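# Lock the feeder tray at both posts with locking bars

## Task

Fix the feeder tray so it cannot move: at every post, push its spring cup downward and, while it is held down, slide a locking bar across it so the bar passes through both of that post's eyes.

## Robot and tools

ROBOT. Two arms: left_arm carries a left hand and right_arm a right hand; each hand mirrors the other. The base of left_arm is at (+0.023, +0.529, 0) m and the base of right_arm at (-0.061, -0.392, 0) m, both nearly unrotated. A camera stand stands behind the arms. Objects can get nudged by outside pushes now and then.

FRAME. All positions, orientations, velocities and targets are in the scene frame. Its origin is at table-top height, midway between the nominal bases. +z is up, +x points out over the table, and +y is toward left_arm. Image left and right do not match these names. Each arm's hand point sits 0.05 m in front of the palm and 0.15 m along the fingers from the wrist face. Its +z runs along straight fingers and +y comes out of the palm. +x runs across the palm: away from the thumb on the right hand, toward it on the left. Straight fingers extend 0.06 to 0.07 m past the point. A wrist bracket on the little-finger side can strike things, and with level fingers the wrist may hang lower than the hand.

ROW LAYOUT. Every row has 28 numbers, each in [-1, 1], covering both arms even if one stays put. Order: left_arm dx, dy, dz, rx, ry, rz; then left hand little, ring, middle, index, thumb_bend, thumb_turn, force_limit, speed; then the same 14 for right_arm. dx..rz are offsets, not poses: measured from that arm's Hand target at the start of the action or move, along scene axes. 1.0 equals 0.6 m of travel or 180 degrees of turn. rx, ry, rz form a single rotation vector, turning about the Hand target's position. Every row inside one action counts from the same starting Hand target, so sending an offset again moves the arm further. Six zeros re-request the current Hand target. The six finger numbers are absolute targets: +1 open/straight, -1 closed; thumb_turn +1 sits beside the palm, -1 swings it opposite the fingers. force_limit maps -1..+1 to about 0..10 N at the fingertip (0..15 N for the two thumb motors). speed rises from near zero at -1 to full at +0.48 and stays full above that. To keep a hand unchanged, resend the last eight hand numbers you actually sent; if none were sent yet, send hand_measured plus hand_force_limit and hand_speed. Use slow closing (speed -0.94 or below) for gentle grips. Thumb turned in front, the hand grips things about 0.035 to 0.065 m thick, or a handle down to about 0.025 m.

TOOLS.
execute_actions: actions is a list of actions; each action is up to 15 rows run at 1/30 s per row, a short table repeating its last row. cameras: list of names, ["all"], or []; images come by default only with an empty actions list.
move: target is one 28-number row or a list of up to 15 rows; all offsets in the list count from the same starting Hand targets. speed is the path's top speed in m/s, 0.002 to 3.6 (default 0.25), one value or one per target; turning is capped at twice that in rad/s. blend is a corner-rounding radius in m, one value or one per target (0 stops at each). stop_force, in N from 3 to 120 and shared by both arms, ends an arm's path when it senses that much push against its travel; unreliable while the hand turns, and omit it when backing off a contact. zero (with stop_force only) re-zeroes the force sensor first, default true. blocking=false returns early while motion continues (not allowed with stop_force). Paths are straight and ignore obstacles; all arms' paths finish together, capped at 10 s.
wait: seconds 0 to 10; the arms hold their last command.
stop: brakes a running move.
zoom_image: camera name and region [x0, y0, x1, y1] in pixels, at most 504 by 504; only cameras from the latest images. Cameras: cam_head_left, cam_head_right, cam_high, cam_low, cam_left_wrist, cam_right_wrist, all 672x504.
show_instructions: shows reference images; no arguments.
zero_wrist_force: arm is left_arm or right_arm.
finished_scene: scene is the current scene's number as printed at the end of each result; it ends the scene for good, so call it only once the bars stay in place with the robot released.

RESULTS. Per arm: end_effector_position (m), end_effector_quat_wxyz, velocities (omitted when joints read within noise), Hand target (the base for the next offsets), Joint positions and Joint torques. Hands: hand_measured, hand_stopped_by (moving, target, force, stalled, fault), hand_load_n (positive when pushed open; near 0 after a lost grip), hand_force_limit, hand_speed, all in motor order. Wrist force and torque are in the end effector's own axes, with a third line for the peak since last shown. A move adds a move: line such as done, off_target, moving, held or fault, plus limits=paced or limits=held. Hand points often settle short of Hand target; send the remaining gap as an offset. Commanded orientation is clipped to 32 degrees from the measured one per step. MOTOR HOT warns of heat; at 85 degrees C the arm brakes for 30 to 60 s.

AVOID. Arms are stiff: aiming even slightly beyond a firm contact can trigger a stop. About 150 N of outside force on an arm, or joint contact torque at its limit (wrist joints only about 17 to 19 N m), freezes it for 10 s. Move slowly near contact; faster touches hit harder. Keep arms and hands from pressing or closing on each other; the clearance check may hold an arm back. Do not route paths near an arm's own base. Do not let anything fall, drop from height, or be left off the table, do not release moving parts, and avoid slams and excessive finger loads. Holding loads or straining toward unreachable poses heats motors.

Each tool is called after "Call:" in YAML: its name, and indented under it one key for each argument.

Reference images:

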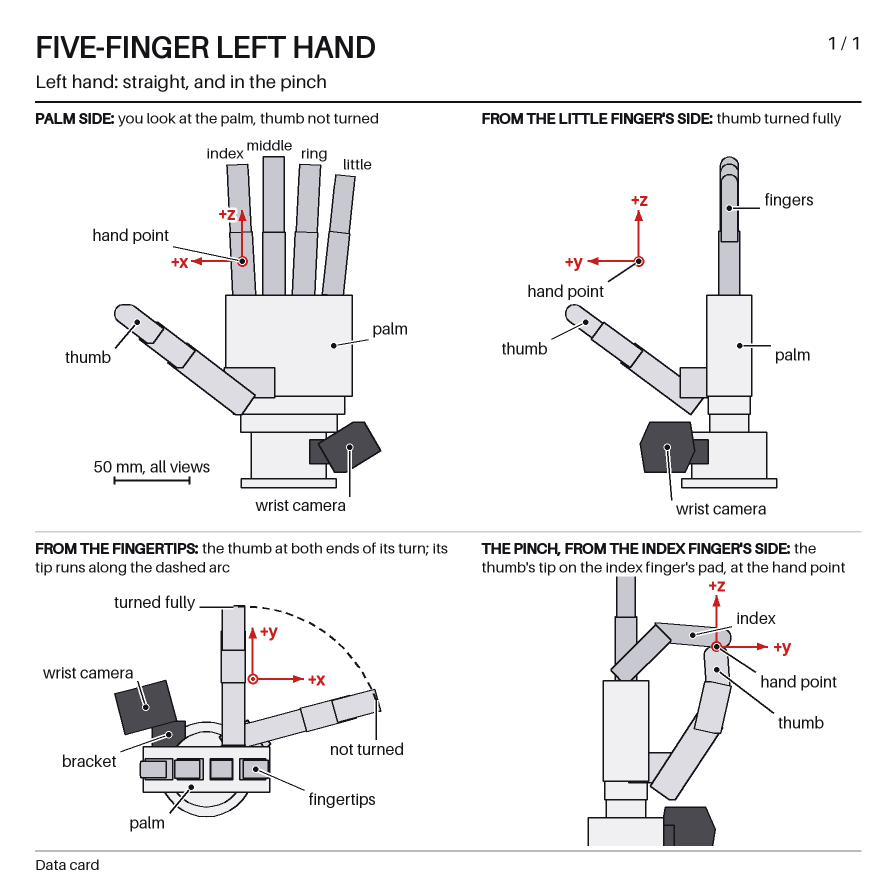

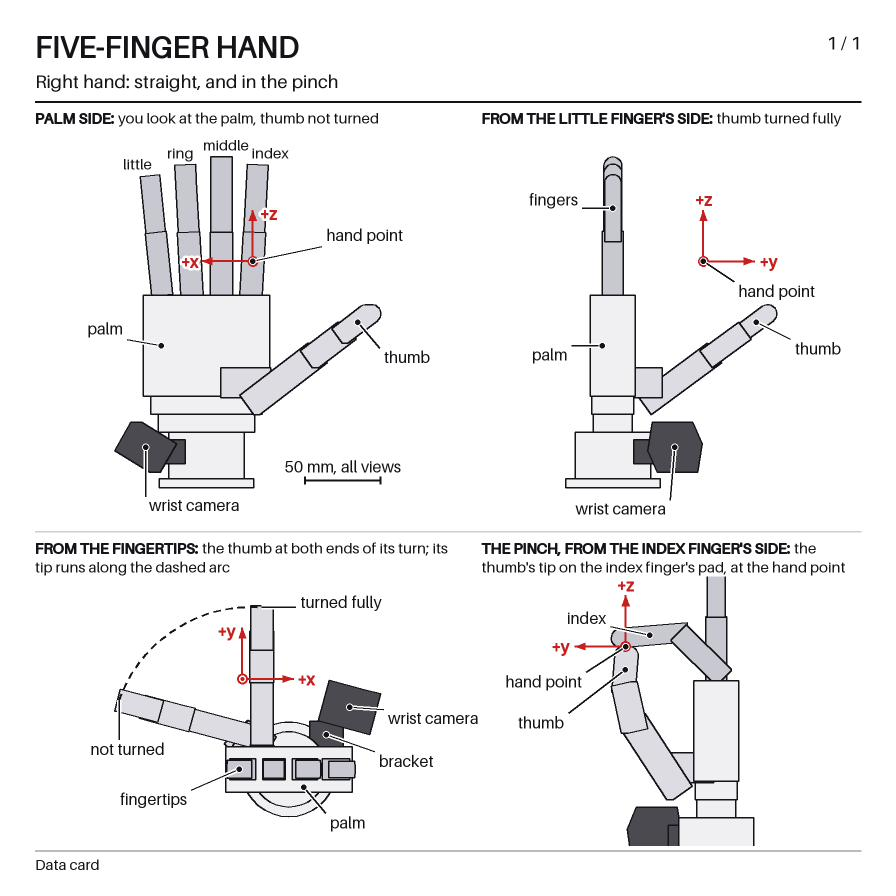

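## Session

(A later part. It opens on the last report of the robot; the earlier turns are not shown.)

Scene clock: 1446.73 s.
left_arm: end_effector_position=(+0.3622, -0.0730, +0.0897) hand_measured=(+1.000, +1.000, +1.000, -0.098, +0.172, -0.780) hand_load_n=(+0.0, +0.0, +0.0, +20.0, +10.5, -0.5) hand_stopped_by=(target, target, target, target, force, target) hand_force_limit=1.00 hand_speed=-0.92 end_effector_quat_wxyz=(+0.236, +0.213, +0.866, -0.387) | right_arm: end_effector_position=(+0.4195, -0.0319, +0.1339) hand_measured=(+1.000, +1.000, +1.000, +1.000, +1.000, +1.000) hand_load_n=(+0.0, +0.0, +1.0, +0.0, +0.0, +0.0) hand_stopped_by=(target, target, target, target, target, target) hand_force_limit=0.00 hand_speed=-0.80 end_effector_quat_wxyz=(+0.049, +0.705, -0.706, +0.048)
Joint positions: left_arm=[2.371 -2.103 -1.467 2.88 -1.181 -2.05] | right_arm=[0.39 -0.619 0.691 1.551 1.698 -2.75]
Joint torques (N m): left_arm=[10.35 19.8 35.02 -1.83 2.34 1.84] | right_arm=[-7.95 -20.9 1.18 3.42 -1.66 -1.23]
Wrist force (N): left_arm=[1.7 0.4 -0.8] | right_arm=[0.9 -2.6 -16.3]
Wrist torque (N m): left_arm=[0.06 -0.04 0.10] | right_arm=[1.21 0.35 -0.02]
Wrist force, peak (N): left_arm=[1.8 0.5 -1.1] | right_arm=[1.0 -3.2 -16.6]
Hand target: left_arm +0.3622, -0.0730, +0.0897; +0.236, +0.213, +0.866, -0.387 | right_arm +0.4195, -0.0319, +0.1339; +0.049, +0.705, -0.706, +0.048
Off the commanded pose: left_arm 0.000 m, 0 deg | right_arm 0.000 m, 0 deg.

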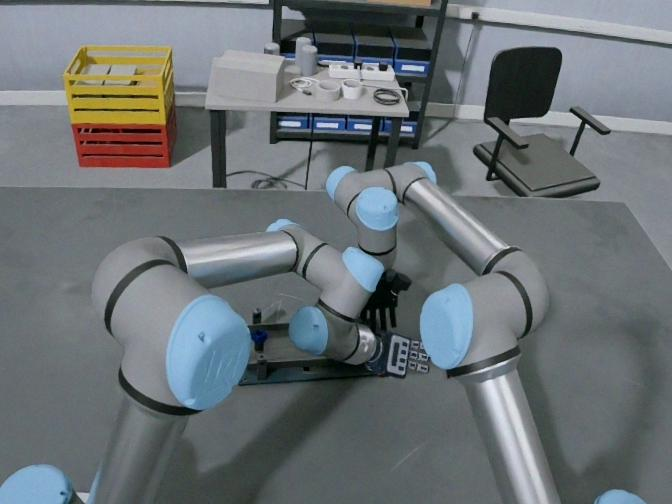

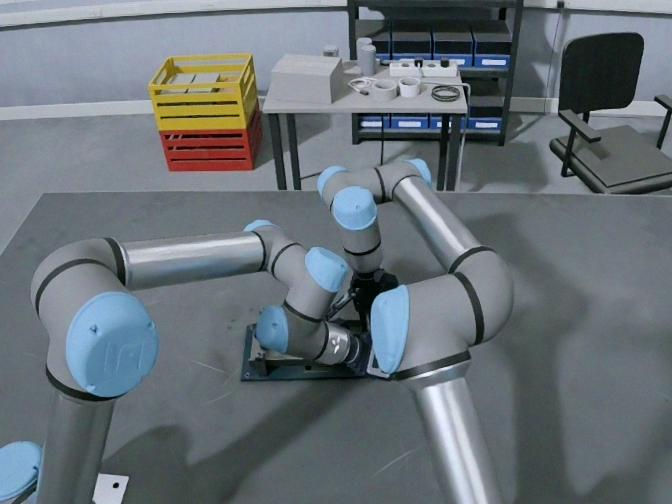

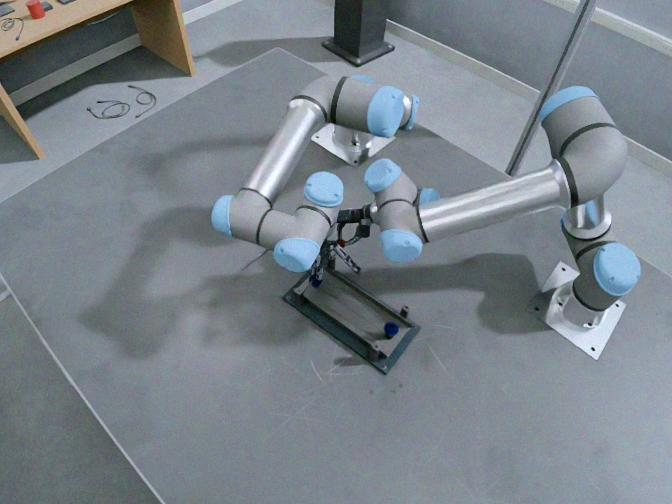

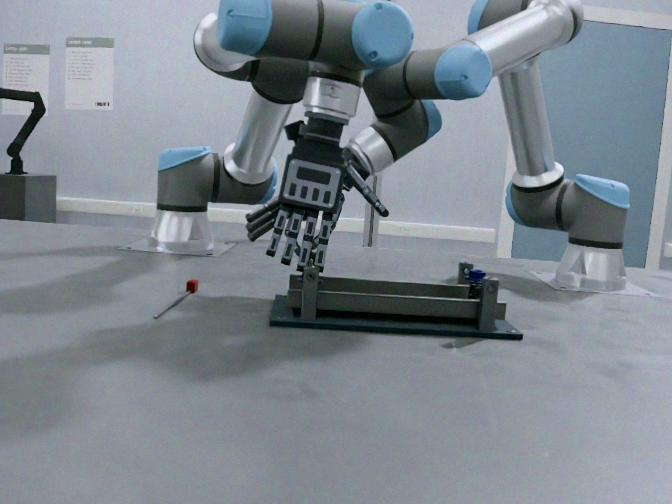

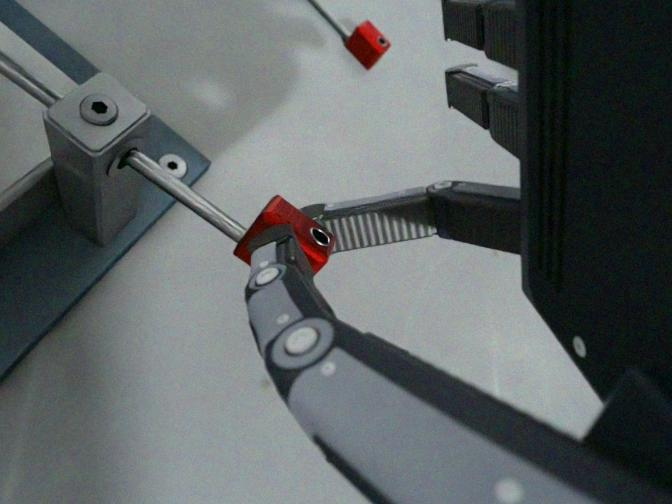

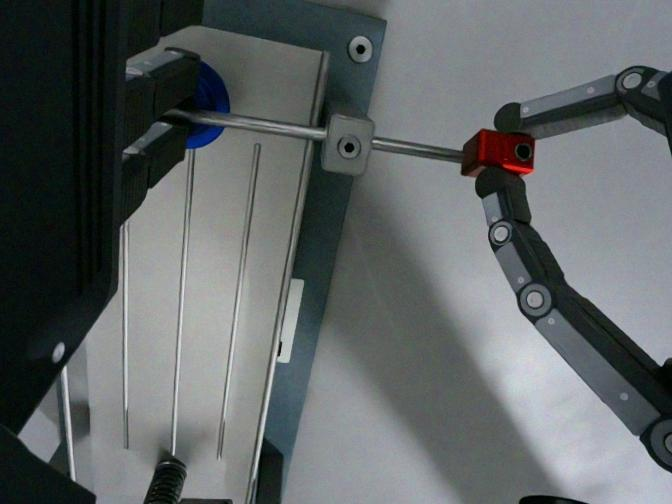

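Call:
zoom_image:
  camera: "cam_left_wrist"
  region: [110, 130, 250, 250]

Call:
zoom_image:
  camera: "cam_left_wrist"
  region: [0, 30, 140, 150]

Scaled by 3.600 from the camera's 672x504 image, which has a finer 960x720 frame.

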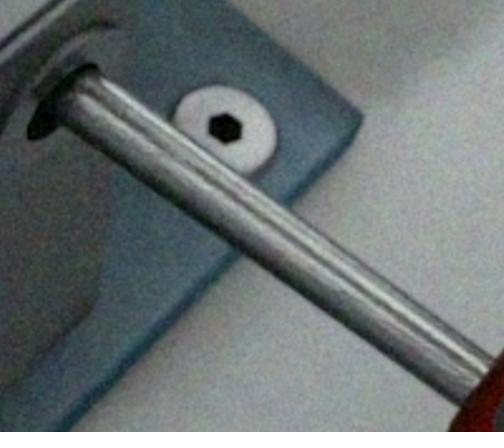

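Scaled by 3.600 from the camera's 672x504 image, which has a finer 960x720 frame.

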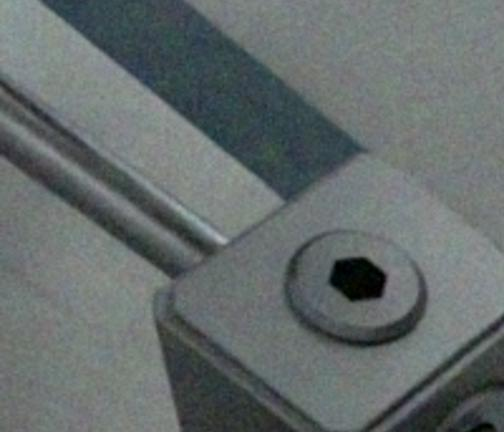

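Call:
move:
  target:
    - [-0.007,-0.0005,0,0,0,0,1,1,1,-0.1,0.0,-0.78,1,-0.92,0,0,0,0,0,0,1,1,1,1,1,1,0,-0.8]
    - [-0.007,0.0045,-0.0033,0,-0.0056,-0.010,1,1,1,-0.1,0.0,-0.78,1,-0.92,0,0,0,0,0,0,1,1,1,1,1,1,0,-0.8]
  speed: 0.02
  cameras: ["cam_low","cam_right_wrist","cam_left_wrist"]

Call:
zoom_image:
  camera: "cam_low"
  region: [300, 252, 322, 282]

Call:
zoom_image:
  camera: "cam_left_wrist"
  region: [0, 40, 220, 220]

Call:
zoom_image:
  camera: "cam_right_wrist"
  region: [310, 80, 490, 184]

Scene clock: 1544.93 s.
left_arm: end_effector_position=(+0.3580, -0.0704, +0.0877) hand_measured=(+1.000, +1.000, +1.000, -0.098, +0.172, -0.780) hand_load_n=(+0.0, +0.0, +0.0, +20.0, +11.0, -1.5) hand_stopped_by=(target, target, target, target, force, target) hand_force_limit=1.00 hand_speed=-0.92 end_effector_quat_wxyz=(+0.237, +0.230, +0.860, -0.389) | right_arm: end_effector_position=(+0.4195, -0.0319, +0.1339) hand_measured=(+1.000, +1.000, +1.000, +1.000, +1.000, +1.000) hand_load_n=(+0.0, +0.0, +0.5, +0.0, +0.0, +0.5) hand_stopped_by=(target, target, target, target, target, target) hand_force_limit=0.00 hand_speed=-0.80 end_effector_quat_wxyz=(+0.049, +0.705, -0.706, +0.048)
Joint positions: left_arm=[2.373 -2.093 -1.491 2.894 -1.163 -2.016] | right_arm=[0.39 -0.619 0.691 1.551 1.698 -2.75]
Joint torques (N m): left_arm=[9.92 64.45 4.79 1.79 2.25 1.81] | right_arm=[-8.11 -20.56 1.16 3.46 -1.57 -1.04]
Wrist force (N): left_arm=[0.5 0.4 0.4] | right_arm=[1.8 -2.9 -16.4]
Wrist torque (N m): left_arm=[0.08 -0.03 0.12] | right_arm=[1.13 0.32 0.02]
Wrist force, peak (N): left_arm=[1.8 0.5 -1.1] | right_arm=[1.7 -2.7 -16.7]
Hand target: left_arm +0.3580, -0.0703, +0.0877; +0.237, +0.230, +0.860, -0.389 | right_arm +0.4195, -0.0319, +0.1339; +0.049, +0.705, -0.706, +0.048
Off the commanded pose: left_arm 0.000 m, 0 deg | right_arm 0.000 m, 0 deg.
move: done
Images, in order (width x height): cam_low 672x504, cam_left_wrist 672x504, cam_right_wrist 672x504.

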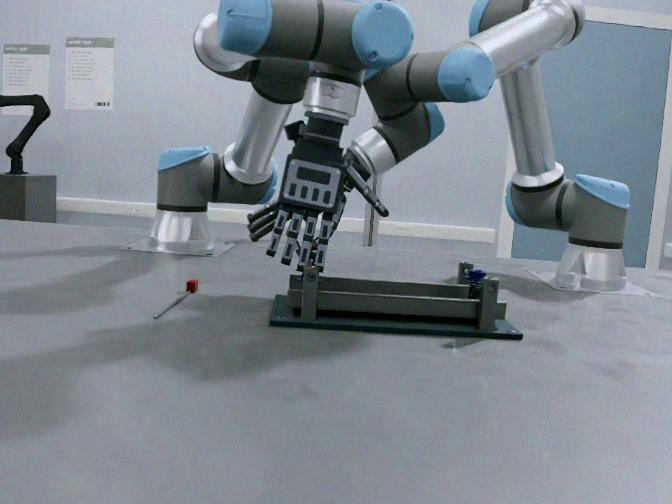

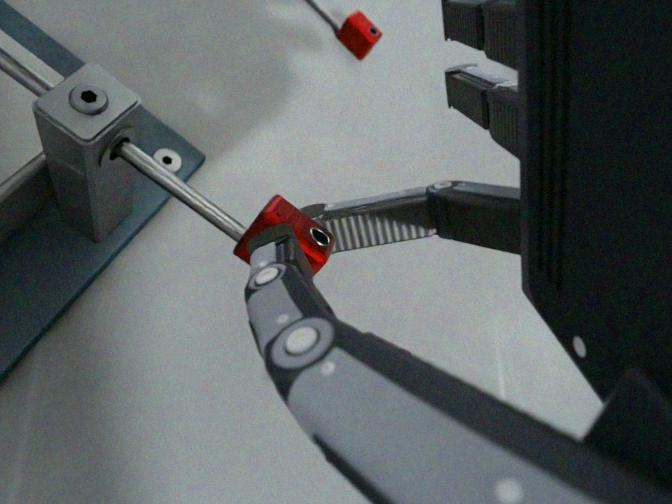

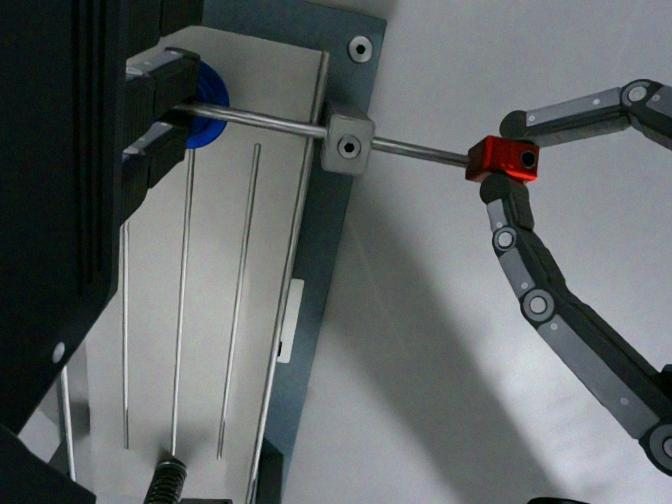

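Scaled by 16.800 from the camera's 672x504 image, which has a finer 960x720 frame.

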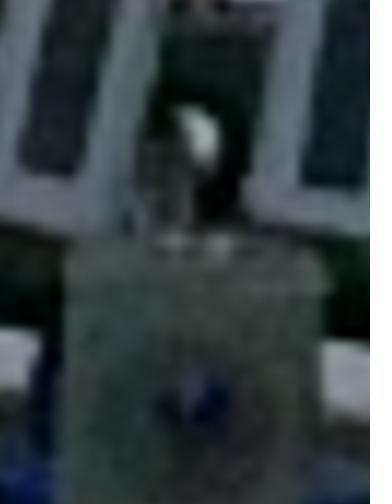

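Scaled by 2.291 from the camera's 672x504 image, which has a finer 960x720 frame.

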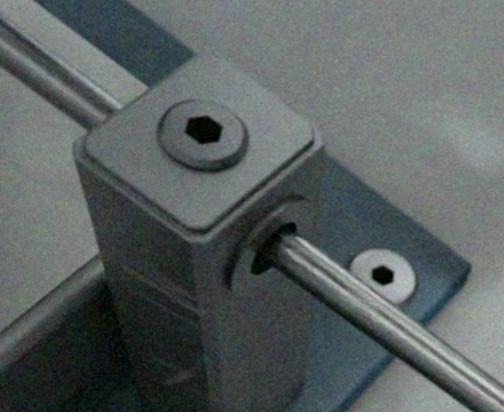

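Scaled by 2.800 from the camera's 672x504 image, which has a finer 960x720 frame.

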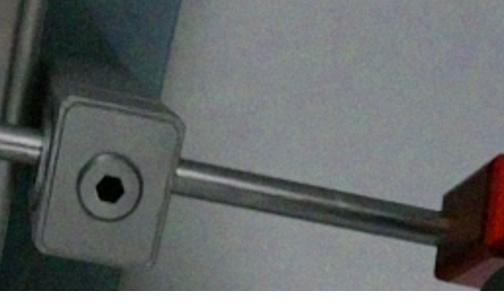

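Call:
move:
  target:
    - [0,0.003,-0.001,0,0,0.0025,1,1,1,-0.1,0.0,-0.78,1,-0.92,0,0,0,0,0,0,1,1,1,1,1,1,0,-0.8]
  speed: 0.02
  cameras: ["cam_low","cam_right_wrist"]

Call:
zoom_image:
  camera: "cam_low"
  region: [300, 252, 322, 282]

Call:
zoom_image:
  camera: "cam_right_wrist"
  region: [310, 80, 490, 184]

Scene clock: 1567.03 s.
left_arm: end_effector_position=(+0.3580, -0.0686, +0.0871) hand_measured=(+1.000, +1.000, +1.000, -0.098, +0.172, -0.780) hand_load_n=(+0.0, -0.5, +0.0, +19.0, +12.0, -2.0) hand_stopped_by=(target, target, target, target, force, target) hand_force_limit=1.00 hand_speed=-0.92 end_effector_quat_wxyz=(+0.239, +0.227, +0.861, -0.388) | right_arm: end_effector_position=(+0.4195, -0.0319, +0.1339) hand_measured=(+1.000, +1.000, +1.000, +1.000, +1.000, +1.000) hand_load_n=(+0.0, +0.0, +0.5, +0.0, +0.0, +0.0) hand_stopped_by=(target, target, target, target, target, target) hand_force_limit=0.00 hand_speed=-0.80 end_effector_quat_wxyz=(+0.049, +0.705, -0.706, +0.048)
Joint positions: left_arm=[2.374 -2.09 -1.498 2.899 -1.168 -2.021] | right_arm=[0.39 -0.619 0.691 1.551 1.698 -2.75]
Joint torques (N m): left_arm=[9.53 62.55 4.86 2.13 -1.19 -1.09] | right_arm=[-8.2 -20.84 1.45 3.43 -1.51 -0.97]
Wrist force (N): left_arm=[0.2 0.4 0.8] | right_arm=[1.5 -2.7 -16.5]
Wrist torque (N m): left_arm=[0.11 0.00 0.13] | right_arm=[1.15 0.38 0.00]
Wrist force, peak (N): left_arm=[0.5 0.6 0.9] | right_arm=[1.5 -2.7 -16.5]
Hand target: left_arm +0.3580, -0.0685, +0.0871; +0.239, +0.226, +0.861, -0.388 | right_arm +0.4195, -0.0319, +0.1339; +0.049, +0.705, -0.706, +0.048
Off the commanded pose: left_arm 0.000 m, 0 deg | right_arm 0.000 m, 0 deg.
move: done
Images, in order (width x height): cam_low 672x504, cam_right_wrist 672x504.

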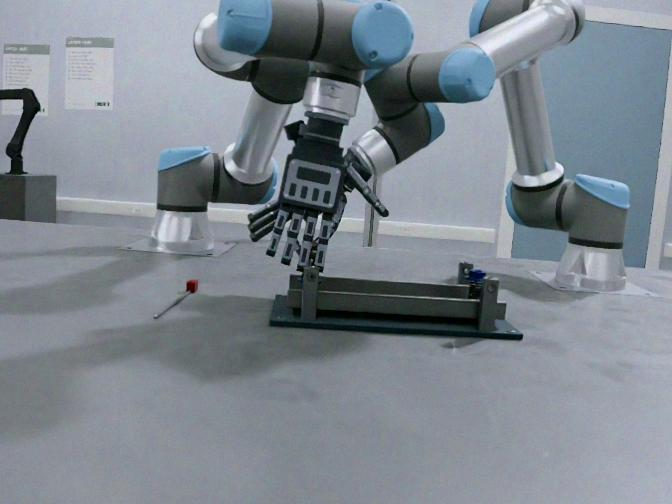

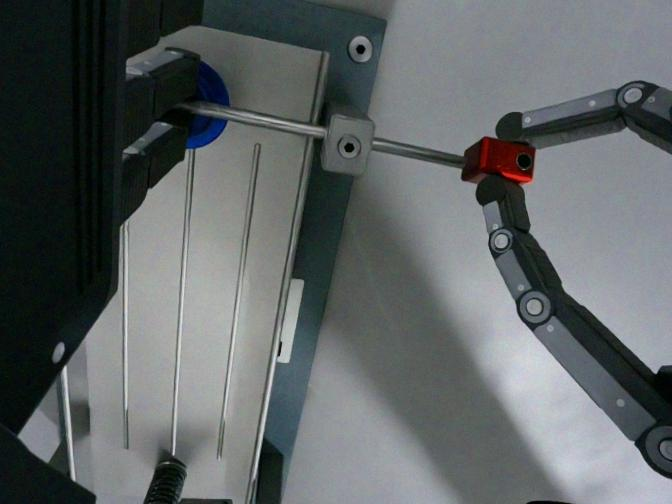

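Scaled by 16.800 from the camera's 672x504 image, which has a finer 960x720 frame.

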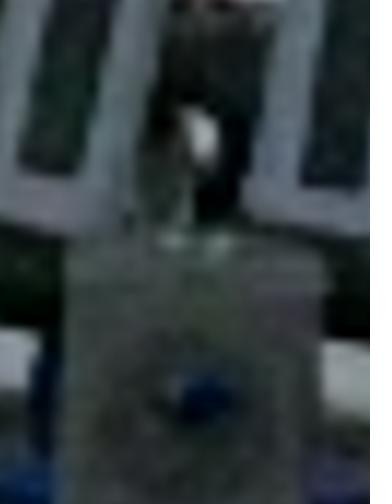

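Scaled by 2.800 from the camera's 672x504 image, which has a finer 960x720 frame.

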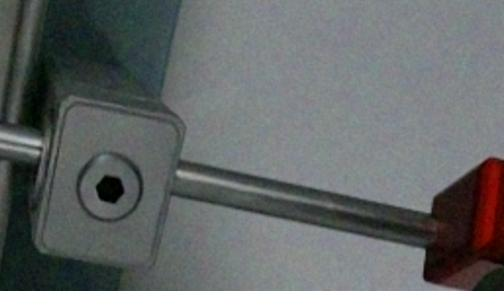

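Call:
move:
  target:
    - [0,0.004,0,0,0,0.002,1,1,1,-0.1,0.0,-0.78,1,-0.92,0,0,0,0,0,0,1,1,1,1,1,1,0,-0.8]
  speed: 0.02
  cameras: ["cam_low","cam_right_wrist","cam_left_wrist"]

Call:
zoom_image:
  camera: "cam_low"
  region: [300, 252, 322, 282]

Call:
zoom_image:
  camera: "cam_right_wrist"
  region: [310, 80, 490, 184]

Call:
zoom_image:
  camera: "cam_left_wrist"
  region: [0, 40, 220, 220]

Scene clock: 1577.83 s.
left_arm: end_effector_position=(+0.3580, -0.0662, +0.0871) hand_measured=(+1.000, +1.000, +1.000, -0.098, +0.172, -0.780) hand_load_n=(+0.0, +0.0, +0.0, +18.5, +12.5, -2.5) hand_stopped_by=(target, target, target, target, force, target) hand_force_limit=1.00 hand_speed=-0.92 end_effector_quat_wxyz=(+0.240, +0.224, +0.862, -0.387) | right_arm: end_effector_position=(+0.4195, -0.0319, +0.1339) hand_measured=(+1.000, +1.000, +1.000, +1.000, +1.000, +1.000) hand_load_n=(+0.0, +0.0, +0.5, +0.0, +0.0, +0.0) hand_stopped_by=(target, target, target, target, target, target) hand_force_limit=0.00 hand_speed=-0.80 end_effector_quat_wxyz=(+0.049, +0.705, -0.706, +0.048)
Joint positions: left_arm=[2.375 -2.085 -1.506 2.903 -1.172 -2.024] | right_arm=[0.39 -0.619 0.691 1.551 1.698 -2.75]
Joint torques (N m): left_arm=[10.07 62.48 5.33 1.78 -1.07 -1.13] | right_arm=[-7.96 -20.89 0.94 3.43 -1.45 -0.91]
Wrist force (N): left_arm=[0.1 0.4 1.2] | right_arm=[1.5 -2.7 -16.2]
Wrist torque (N m): left_arm=[0.11 0.03 0.12] | right_arm=[1.14 0.37 0.00]
Wrist force, peak (N): left_arm=[0.3 0.6 1.2] | right_arm=[1.6 -2.6 -16.7]
Hand target: left_arm +0.3580, -0.0661, +0.0871; +0.240, +0.224, +0.862, -0.387 | right_arm +0.4195, -0.0319, +0.1339; +0.049, +0.705, -0.706, +0.048
Off the commanded pose: left_arm 0.000 m, 0 deg | right_arm 0.000 m, 0 deg.
move: done
Images, in order (width x height): cam_low 672x504, cam_left_wrist 672x504, cam_right_wrist 672x504.

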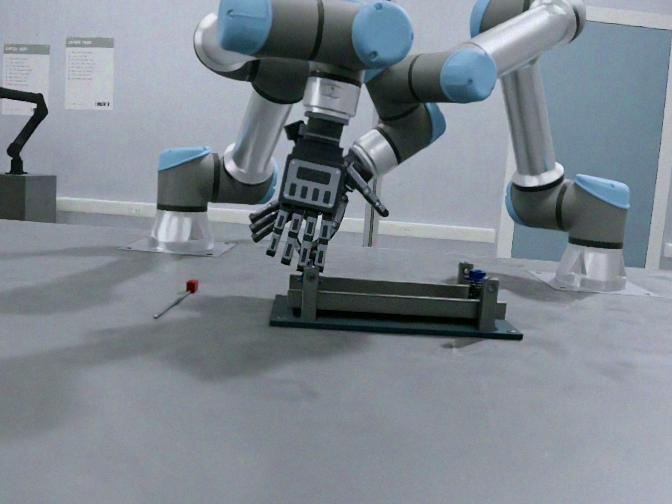

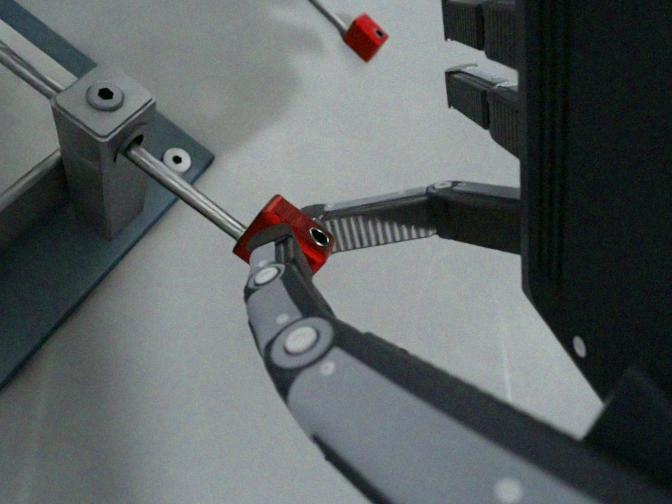

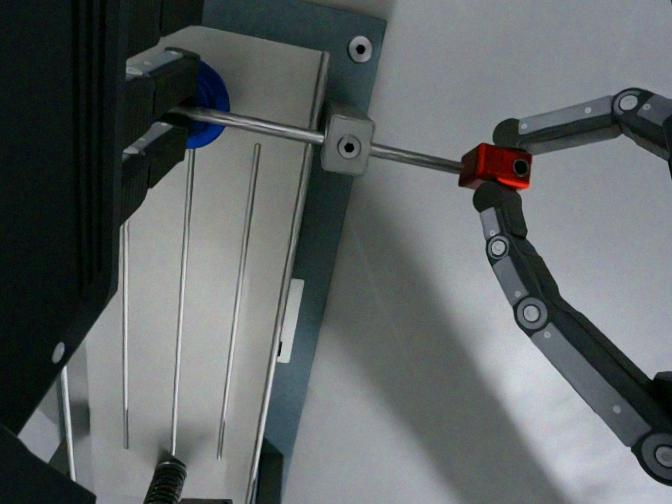

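Scaled by 16.800 from the camera's 672x504 image, which has a finer 960x720 frame.

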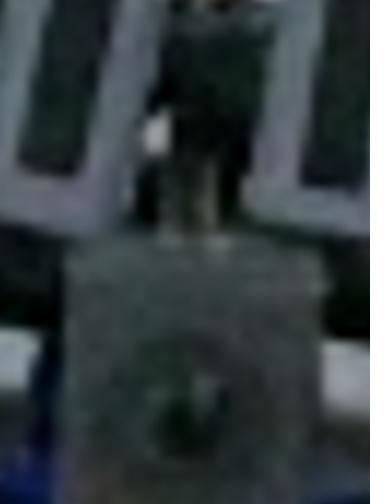

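Scaled by 2.800 from the camera's 672x504 image, which has a finer 960x720 frame.

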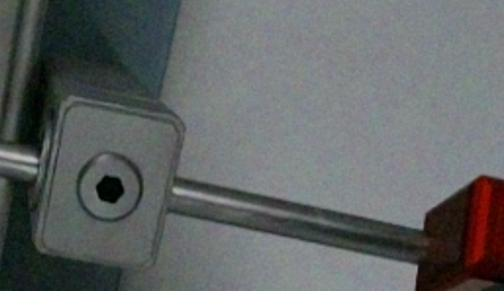

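Scaled by 2.291 from the camera's 672x504 image, which has a finer 960x720 frame.

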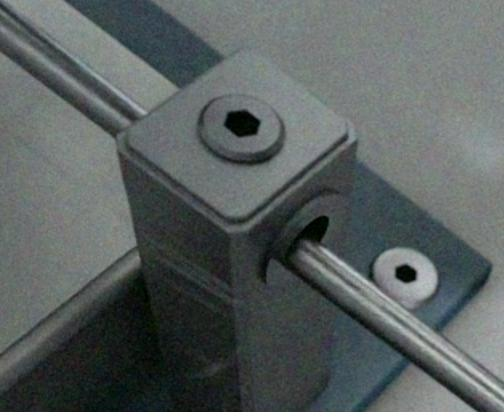

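Call:
move:
  target:
    - [0.02,0.0004,0,0,0,0,1,1,1,-0.1,0.0,-0.78,1,-0.92,0,0,0,0,0,0,1,1,1,1,1,1,0,-0.8]
  speed: 0.015
  stop_force: 5
  cameras: ["cam_low","cam_right_wrist","cam_left_wrist"]

Call:
zoom_image:
  camera: "cam_low"
  region: [300, 252, 322, 282]

Call:
zoom_image:
  camera: "cam_right_wrist"
  region: [310, 80, 490, 184]

Scene clock: 1588.70 s.
left_arm: end_effector_position=(+0.3700, -0.0659, +0.0871) hand_measured=(+1.000, +1.000, +1.000, -0.098, +0.172, -0.780) hand_load_n=(+0.0, +0.0, +0.0, +19.0, +12.0, -2.5) hand_stopped_by=(target, target, target, target, force, target) hand_force_limit=1.00 hand_speed=-0.92 end_effector_quat_wxyz=(+0.240, +0.224, +0.862, -0.387) | right_arm: end_effector_position=(+0.4195, -0.0319, +0.1339) hand_measured=(+1.000, +1.000, +1.000, +1.000, +1.000, +1.000) hand_load_n=(+0.0, +0.0, +0.5, +0.0, +0.0, +0.0) hand_stopped_by=(target, target, target, target, target, target) hand_force_limit=0.00 hand_speed=-0.80 end_effector_quat_wxyz=(+0.049, +0.705, -0.706, +0.048)
Joint positions: left_arm=[2.392 -2.099 -1.484 2.891 -1.159 -2.013] | right_arm=[0.39 -0.619 0.691 1.551 1.698 -2.75]
Joint torques (N m): left_arm=[9.56 19.99 33.21 -2.75 2.3 1.6] | right_arm=[-8 -20.39 1.29 3.41 -1.35 -0.68]
Wrist force (N): left_arm=[0.2 0.3 0.9] | right_arm=[1.5 -2.7 -16.3]
Wrist torque (N m): left_arm=[0.10 -0.01 0.14] | right_arm=[1.15 0.36 0.01]
Wrist force, peak (N): left_arm=[0.2 0.6 1.4] | right_arm=[1.3 -2.9 -16.7]
Hand target: left_arm +0.3700, -0.0659, +0.0871; +0.240, +0.224, +0.862, -0.387 | right_arm +0.4195, -0.0319, +0.1339; +0.049, +0.705, -0.706, +0.048
Off the commanded pose: left_arm 0.000 m, 0 deg | right_arm 0.000 m, 0 deg.
move: done
Images, in order (width x height): cam_low 672x504, cam_left_wrist 672x504, cam_right_wrist 672x504.

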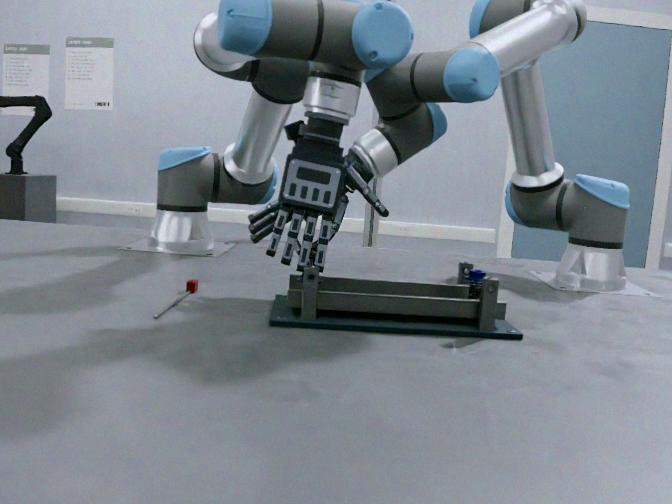

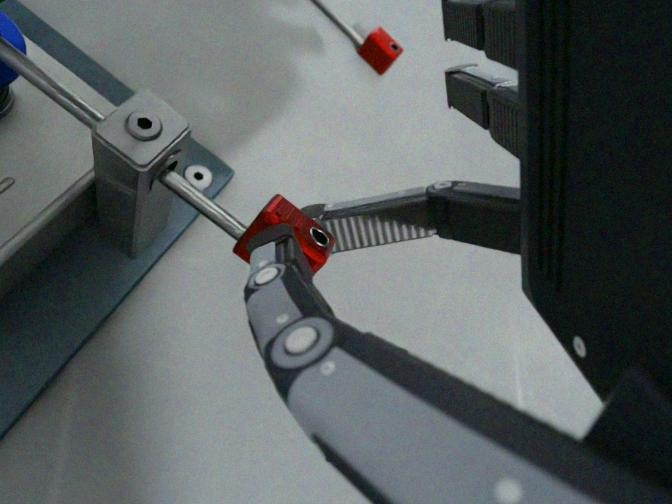

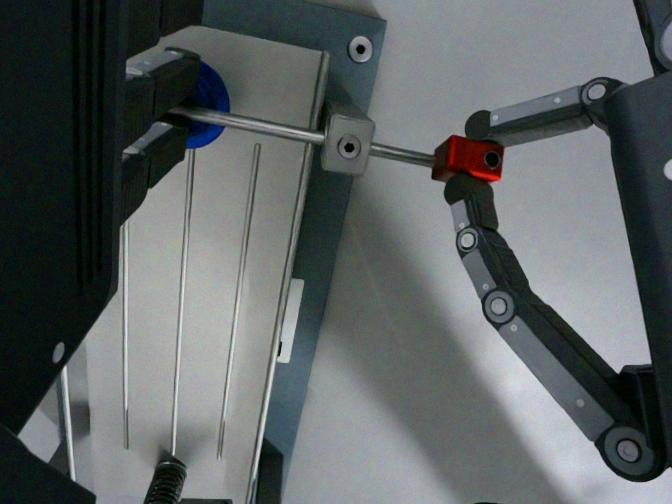

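Scaled by 16.800 from the camera's 672x504 image, which has a finer 960x720 frame.

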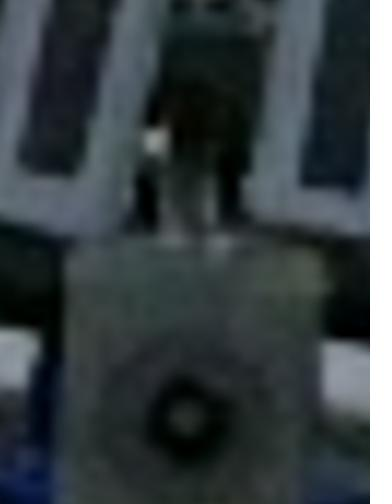

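Scaled by 2.800 from the camera's 672x504 image, which has a finer 960x720 frame.

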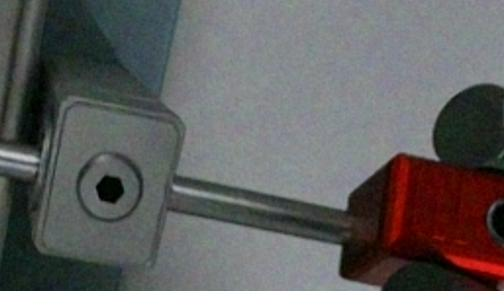

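Call:
move:
  target:
    - [0.045,0.0026,0,0,0,0,1,1,1,-0.1,0.0,-0.78,1,-0.92,0,0,0,0,0,0,1,1,1,1,1,1,0,-0.8]
  speed: 0.02
  stop_force: 7
  cameras: ["cam_low","cam_right_wrist","cam_left_wrist"]

Call:
zoom_image:
  camera: "cam_low"
  region: [300, 252, 322, 282]

Call:
zoom_image:
  camera: "cam_right_wrist"
  region: [310, 80, 490, 184]

Scene clock: 1602.63 s.
left_arm: end_effector_position=(+0.3970, -0.0643, +0.0871) hand_measured=(+1.000, +1.000, +1.000, -0.098, +0.172, -0.780) hand_load_n=(+0.0, +0.0, +0.0, +19.0, +12.0, -2.0) hand_stopped_by=(target, target, target, target, force, target) hand_force_limit=1.00 hand_speed=-0.92 end_effector_quat_wxyz=(+0.240, +0.224, +0.862, -0.387) | right_arm: end_effector_position=(+0.4195, -0.0319, +0.1339) hand_measured=(+1.000, +1.000, +1.000, +1.000, +1.000, +1.000) hand_load_n=(+0.0, +0.0, +0.5, +0.0, +0.0, +0.0) hand_stopped_by=(target, target, target, target, target, target) hand_force_limit=0.00 hand_speed=-0.80 end_effector_quat_wxyz=(+0.049, +0.705, -0.706, +0.048)
Joint positions: left_arm=[2.43 -2.132 -1.433 2.862 -1.13 -1.986] | right_arm=[0.39 -0.619 0.691 1.551 1.698 -2.75]
Joint torques (N m): left_arm=[10.49 21.02 33.33 -2.61 2.11 1.74] | right_arm=[-8 -20.28 0.73 3.43 -1.31 -0.55]
Wrist force (N): left_arm=[0.1 0.0 0.7] | right_arm=[1.6 -2.7 -16.6]
Wrist torque (N m): left_arm=[0.10 0.04 0.13] | right_arm=[1.17 0.37 0.01]
Wrist force, peak (N): left_arm=[0.1 0.5 1.2] | right_arm=[1.6 -2.9 -16.7]
Hand target: left_arm +0.3970, -0.0643, +0.0871; +0.240, +0.224, +0.862, -0.387 | right_arm +0.4195, -0.0319, +0.1339; +0.049, +0.705, -0.706, +0.048
Off the commanded pose: left_arm 0.000 m, 0 deg | right_arm 0.000 m, 0 deg.
move: done
Images, in order (width x height): cam_low 672x504, cam_left_wrist 672x504, cam_right_wrist 672x504.

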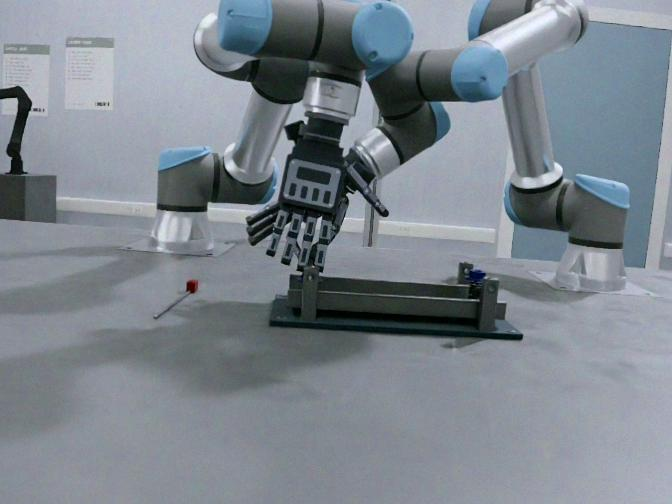

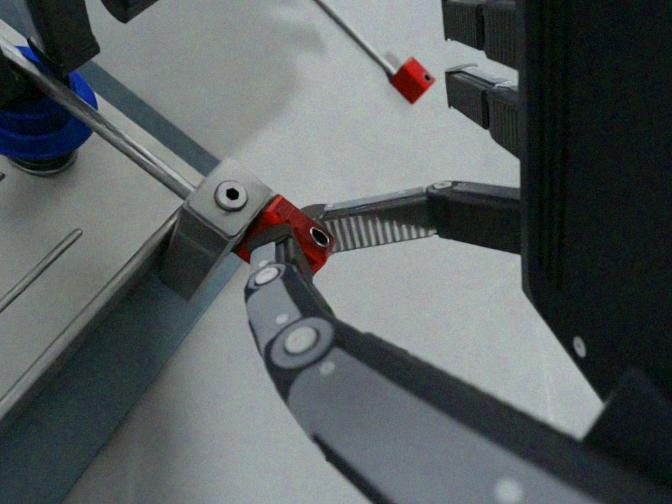

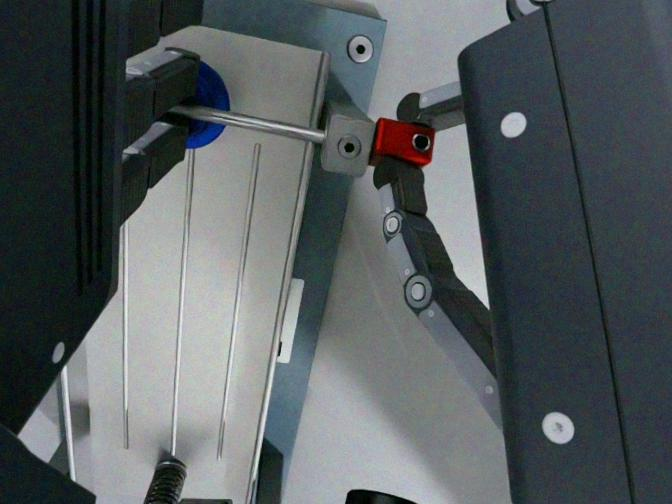

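Scaled by 16.800 from the camera's 672x504 image, which has a finer 960x720 frame.

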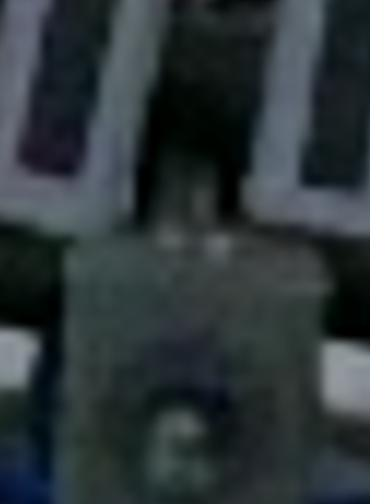

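Scaled by 2.800 from the camera's 672x504 image, which has a finer 960x720 frame.

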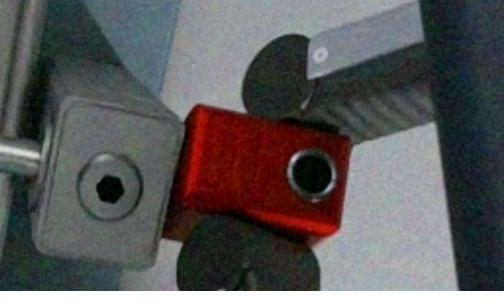

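Call:
move:
  target:
    - [0.01,0.0006,0,0,0,0,1,1,1,-0.1,0.0,-0.78,1,-0.92,0,0,0,0,0,0,1,1,1,1,1,1,0,-0.8]
  speed: 0.01
  stop_force: 7
  cameras: ["cam_right_wrist","cam_low"]

Call:
zoom_image:
  camera: "cam_low"
  region: [270, 230, 350, 310]

Call:
zoom_image:
  camera: "cam_right_wrist"
  region: [310, 80, 490, 184]

Scene clock: 1613.47 s.
left_arm: end_effector_position=(+0.4007, -0.0641, +0.0871) hand_measured=(+1.000, +1.000, +1.000, -0.098, +0.172, -0.780) hand_load_n=(+0.0, +0.0, +0.0, +20.0, +10.5, -1.0) hand_stopped_by=(target, target, target, target, force, target) hand_force_limit=1.00 hand_speed=-0.92 end_effector_quat_wxyz=(+0.240, +0.224, +0.862, -0.387) | right_arm: end_effector_position=(+0.4195, -0.0319, +0.1339) hand_measured=(+1.000, +1.000, +1.000, +1.000, +1.000, +1.000) hand_load_n=(+0.0, +0.0, +0.5, +0.0, +0.0, +0.0) hand_stopped_by=(target, target, target, target, target, target) hand_force_limit=0.00 hand_speed=-0.80 end_effector_quat_wxyz=(+0.049, +0.705, -0.706, +0.048)
Joint positions: left_arm=[2.435 -2.136 -1.426 2.858 -1.126 -1.983] | right_arm=[0.39 -0.619 0.691 1.551 1.698 -2.75]
Joint torques (N m): left_arm=[-8.9 67.06 3.67 1.95 -1.08 -1.12] | right_arm=[-8.07 -20.24 0.48 3.4 -1.19 -0.44]
Wrist force (N): left_arm=[1.3 0.0 0.9] | right_arm=[1.5 -2.7 -16.6]
Wrist torque (N m): left_arm=[0.09 -0.03 0.14] | right_arm=[1.17 0.37 0.01]
Wrist force, peak (N): left_arm=[2.3 -3.4 -1.1] | right_arm=[1.5 -2.5 -16.7]
Hand target: left_arm +0.4007, -0.0641, +0.0871; +0.240, +0.224, +0.862, -0.387 (not the last commanded pose) | right_arm +0.4195, -0.0319, +0.1339; +0.049, +0.705, -0.706, +0.048
Off the commanded pose: left_arm 0.002 m, 0 deg | right_arm 0.000 m, 0 deg.
move: held (left_arm; a check stopped the path); limits=held
pose unreachable (left arm): on one or more control steps of this call, first in action 0 (counted from 0), this arm could not follow its commanded pose, so it was not sent that pose on those steps. It may still have moved: this result reports where it is.
cause: moving toward the commanded pose would bring a part of the arm too close to another arm (a part of this arm just beyond joint 6 (wrist 3) and a part of the right arm just beyond its joint 6 (wrist 3), 5 mm apart when this arm was first held).
Images, in order (width x height): cam_low 672x504, cam_right_wrist 672x504.

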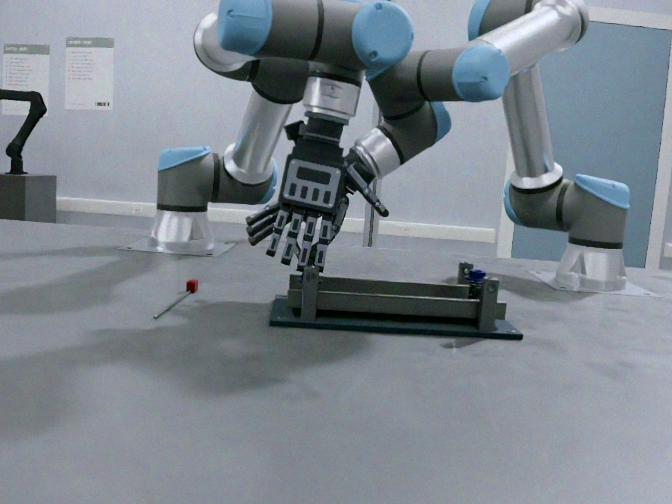

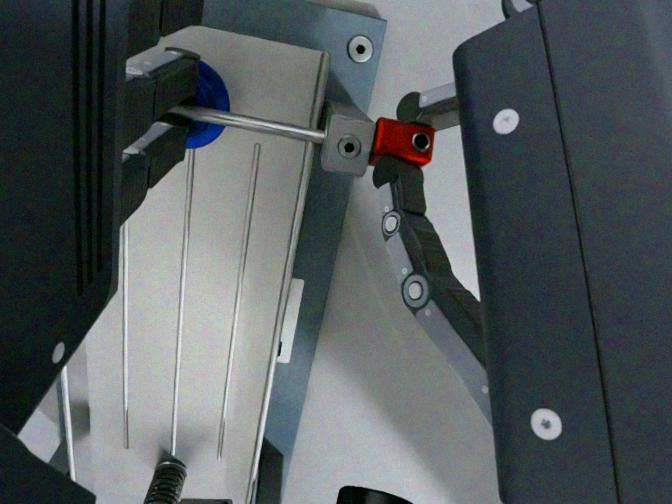

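Scaled by 6.300 from the camera's 672x504 image, which has a finer 960x720 frame.

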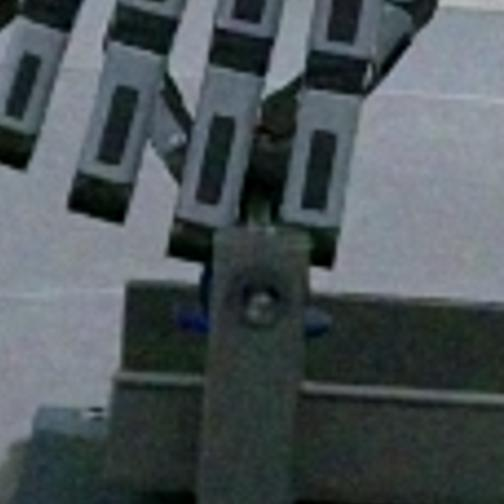

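Scaled by 2.800 from the camera's 672x504 image, which has a finer 960x720 frame.

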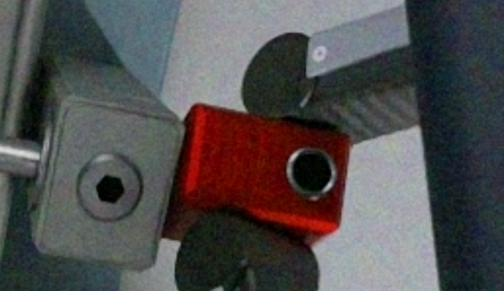

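Call:
move:
  target:
    - [-0.004,0,0,0,0,0,1,1,1,0.1,0.45,-0.78,1,-0.85,0,0,0,0,0,0,1,1,1,1,1,1,0,-0.8]
    - [-0.15,-0.01,0.0,0,0,0,1,1,1,0.1,0.45,-0.78,1,-0.85,0,0,0,0,0,0,1,1,1,1,1,1,0,-0.8]
  speed: 0.06
  cameras: ["cam_right_wrist","cam_low"]

Scene clock: 1629.97 s.
left_arm: end_effector_position=(+0.3109, -0.0701, +0.0871) hand_measured=(+1.000, +1.000, +1.000, +0.100, +0.450, -0.780) hand_load_n=(+0.0, +0.0, +0.0, +0.0, +0.0, +0.0) hand_stopped_by=(target, target, target, target, target, target) hand_force_limit=1.00 hand_speed=-0.85 end_effector_quat_wxyz=(+0.240, +0.224, +0.862, -0.387) | right_arm: end_effector_position=(+0.4195, -0.0319, +0.1339) hand_measured=(+1.000, +1.000, +1.000, +1.000, +1.000, +1.000) hand_load_n=(+0.0, +0.0, +1.0, +0.0, +0.0, +0.0) hand_stopped_by=(target, target, target, target, target, target) hand_force_limit=0.00 hand_speed=-0.80 end_effector_quat_wxyz=(+0.049, +0.705, -0.706, +0.048)
Joint positions: left_arm=[2.3 -2.039 -1.574 2.945 -1.231 -2.075] | right_arm=[0.39 -0.619 0.691 1.551 1.698 -2.75]
Joint torques (N m): left_arm=[-7.81 61.34 4.4 1.81 -1.07 -1.35] | right_arm=[-7.24 -20.9 -0.06 3.42 -1.06 -0.28]
Wrist force (N): left_arm=[0.1 0.2 0.7] | right_arm=[1.6 -2.7 -16.3]
Wrist torque (N m): left_arm=[0.11 -0.03 0.23] | right_arm=[1.15 0.36 0.01]
Wrist force, peak (N): left_arm=[-1.0 -3.4 -0.7] | right_arm=[1.7 -2.6 -16.7]
Hand target: left_arm +0.3107, -0.0701, +0.0871; +0.240, +0.224, +0.862, -0.387 | right_arm +0.4195, -0.0319, +0.1339; +0.049, +0.705, -0.706, +0.048
Off the commanded pose: left_arm 0.000 m, 0 deg | right_arm 0.000 m, 0 deg.
move: done
Images, in order (width x height): cam_low 672x504, cam_right_wrist 672x504.

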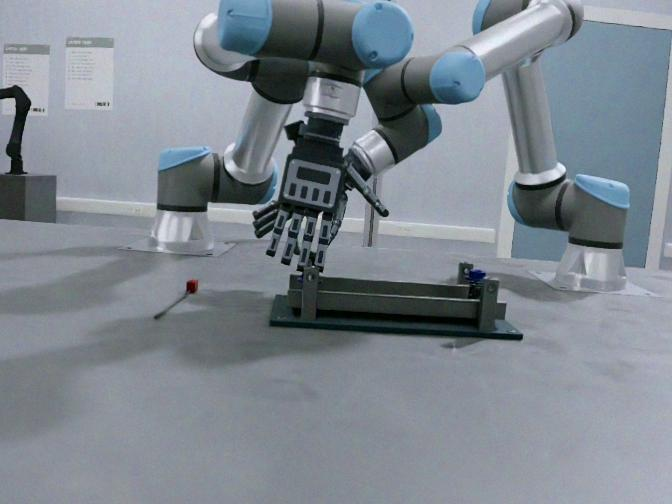

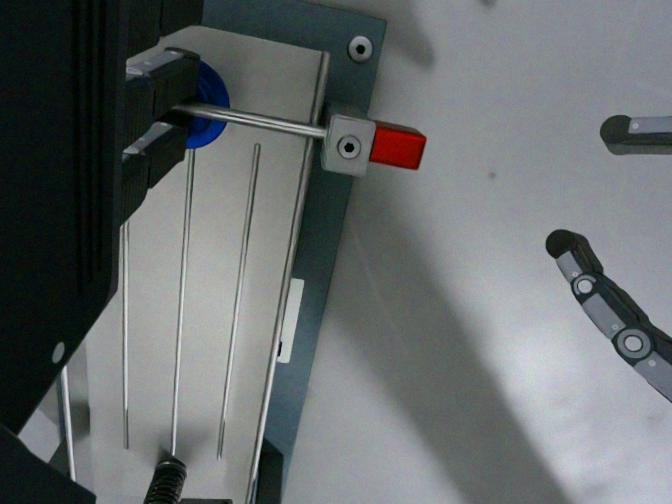

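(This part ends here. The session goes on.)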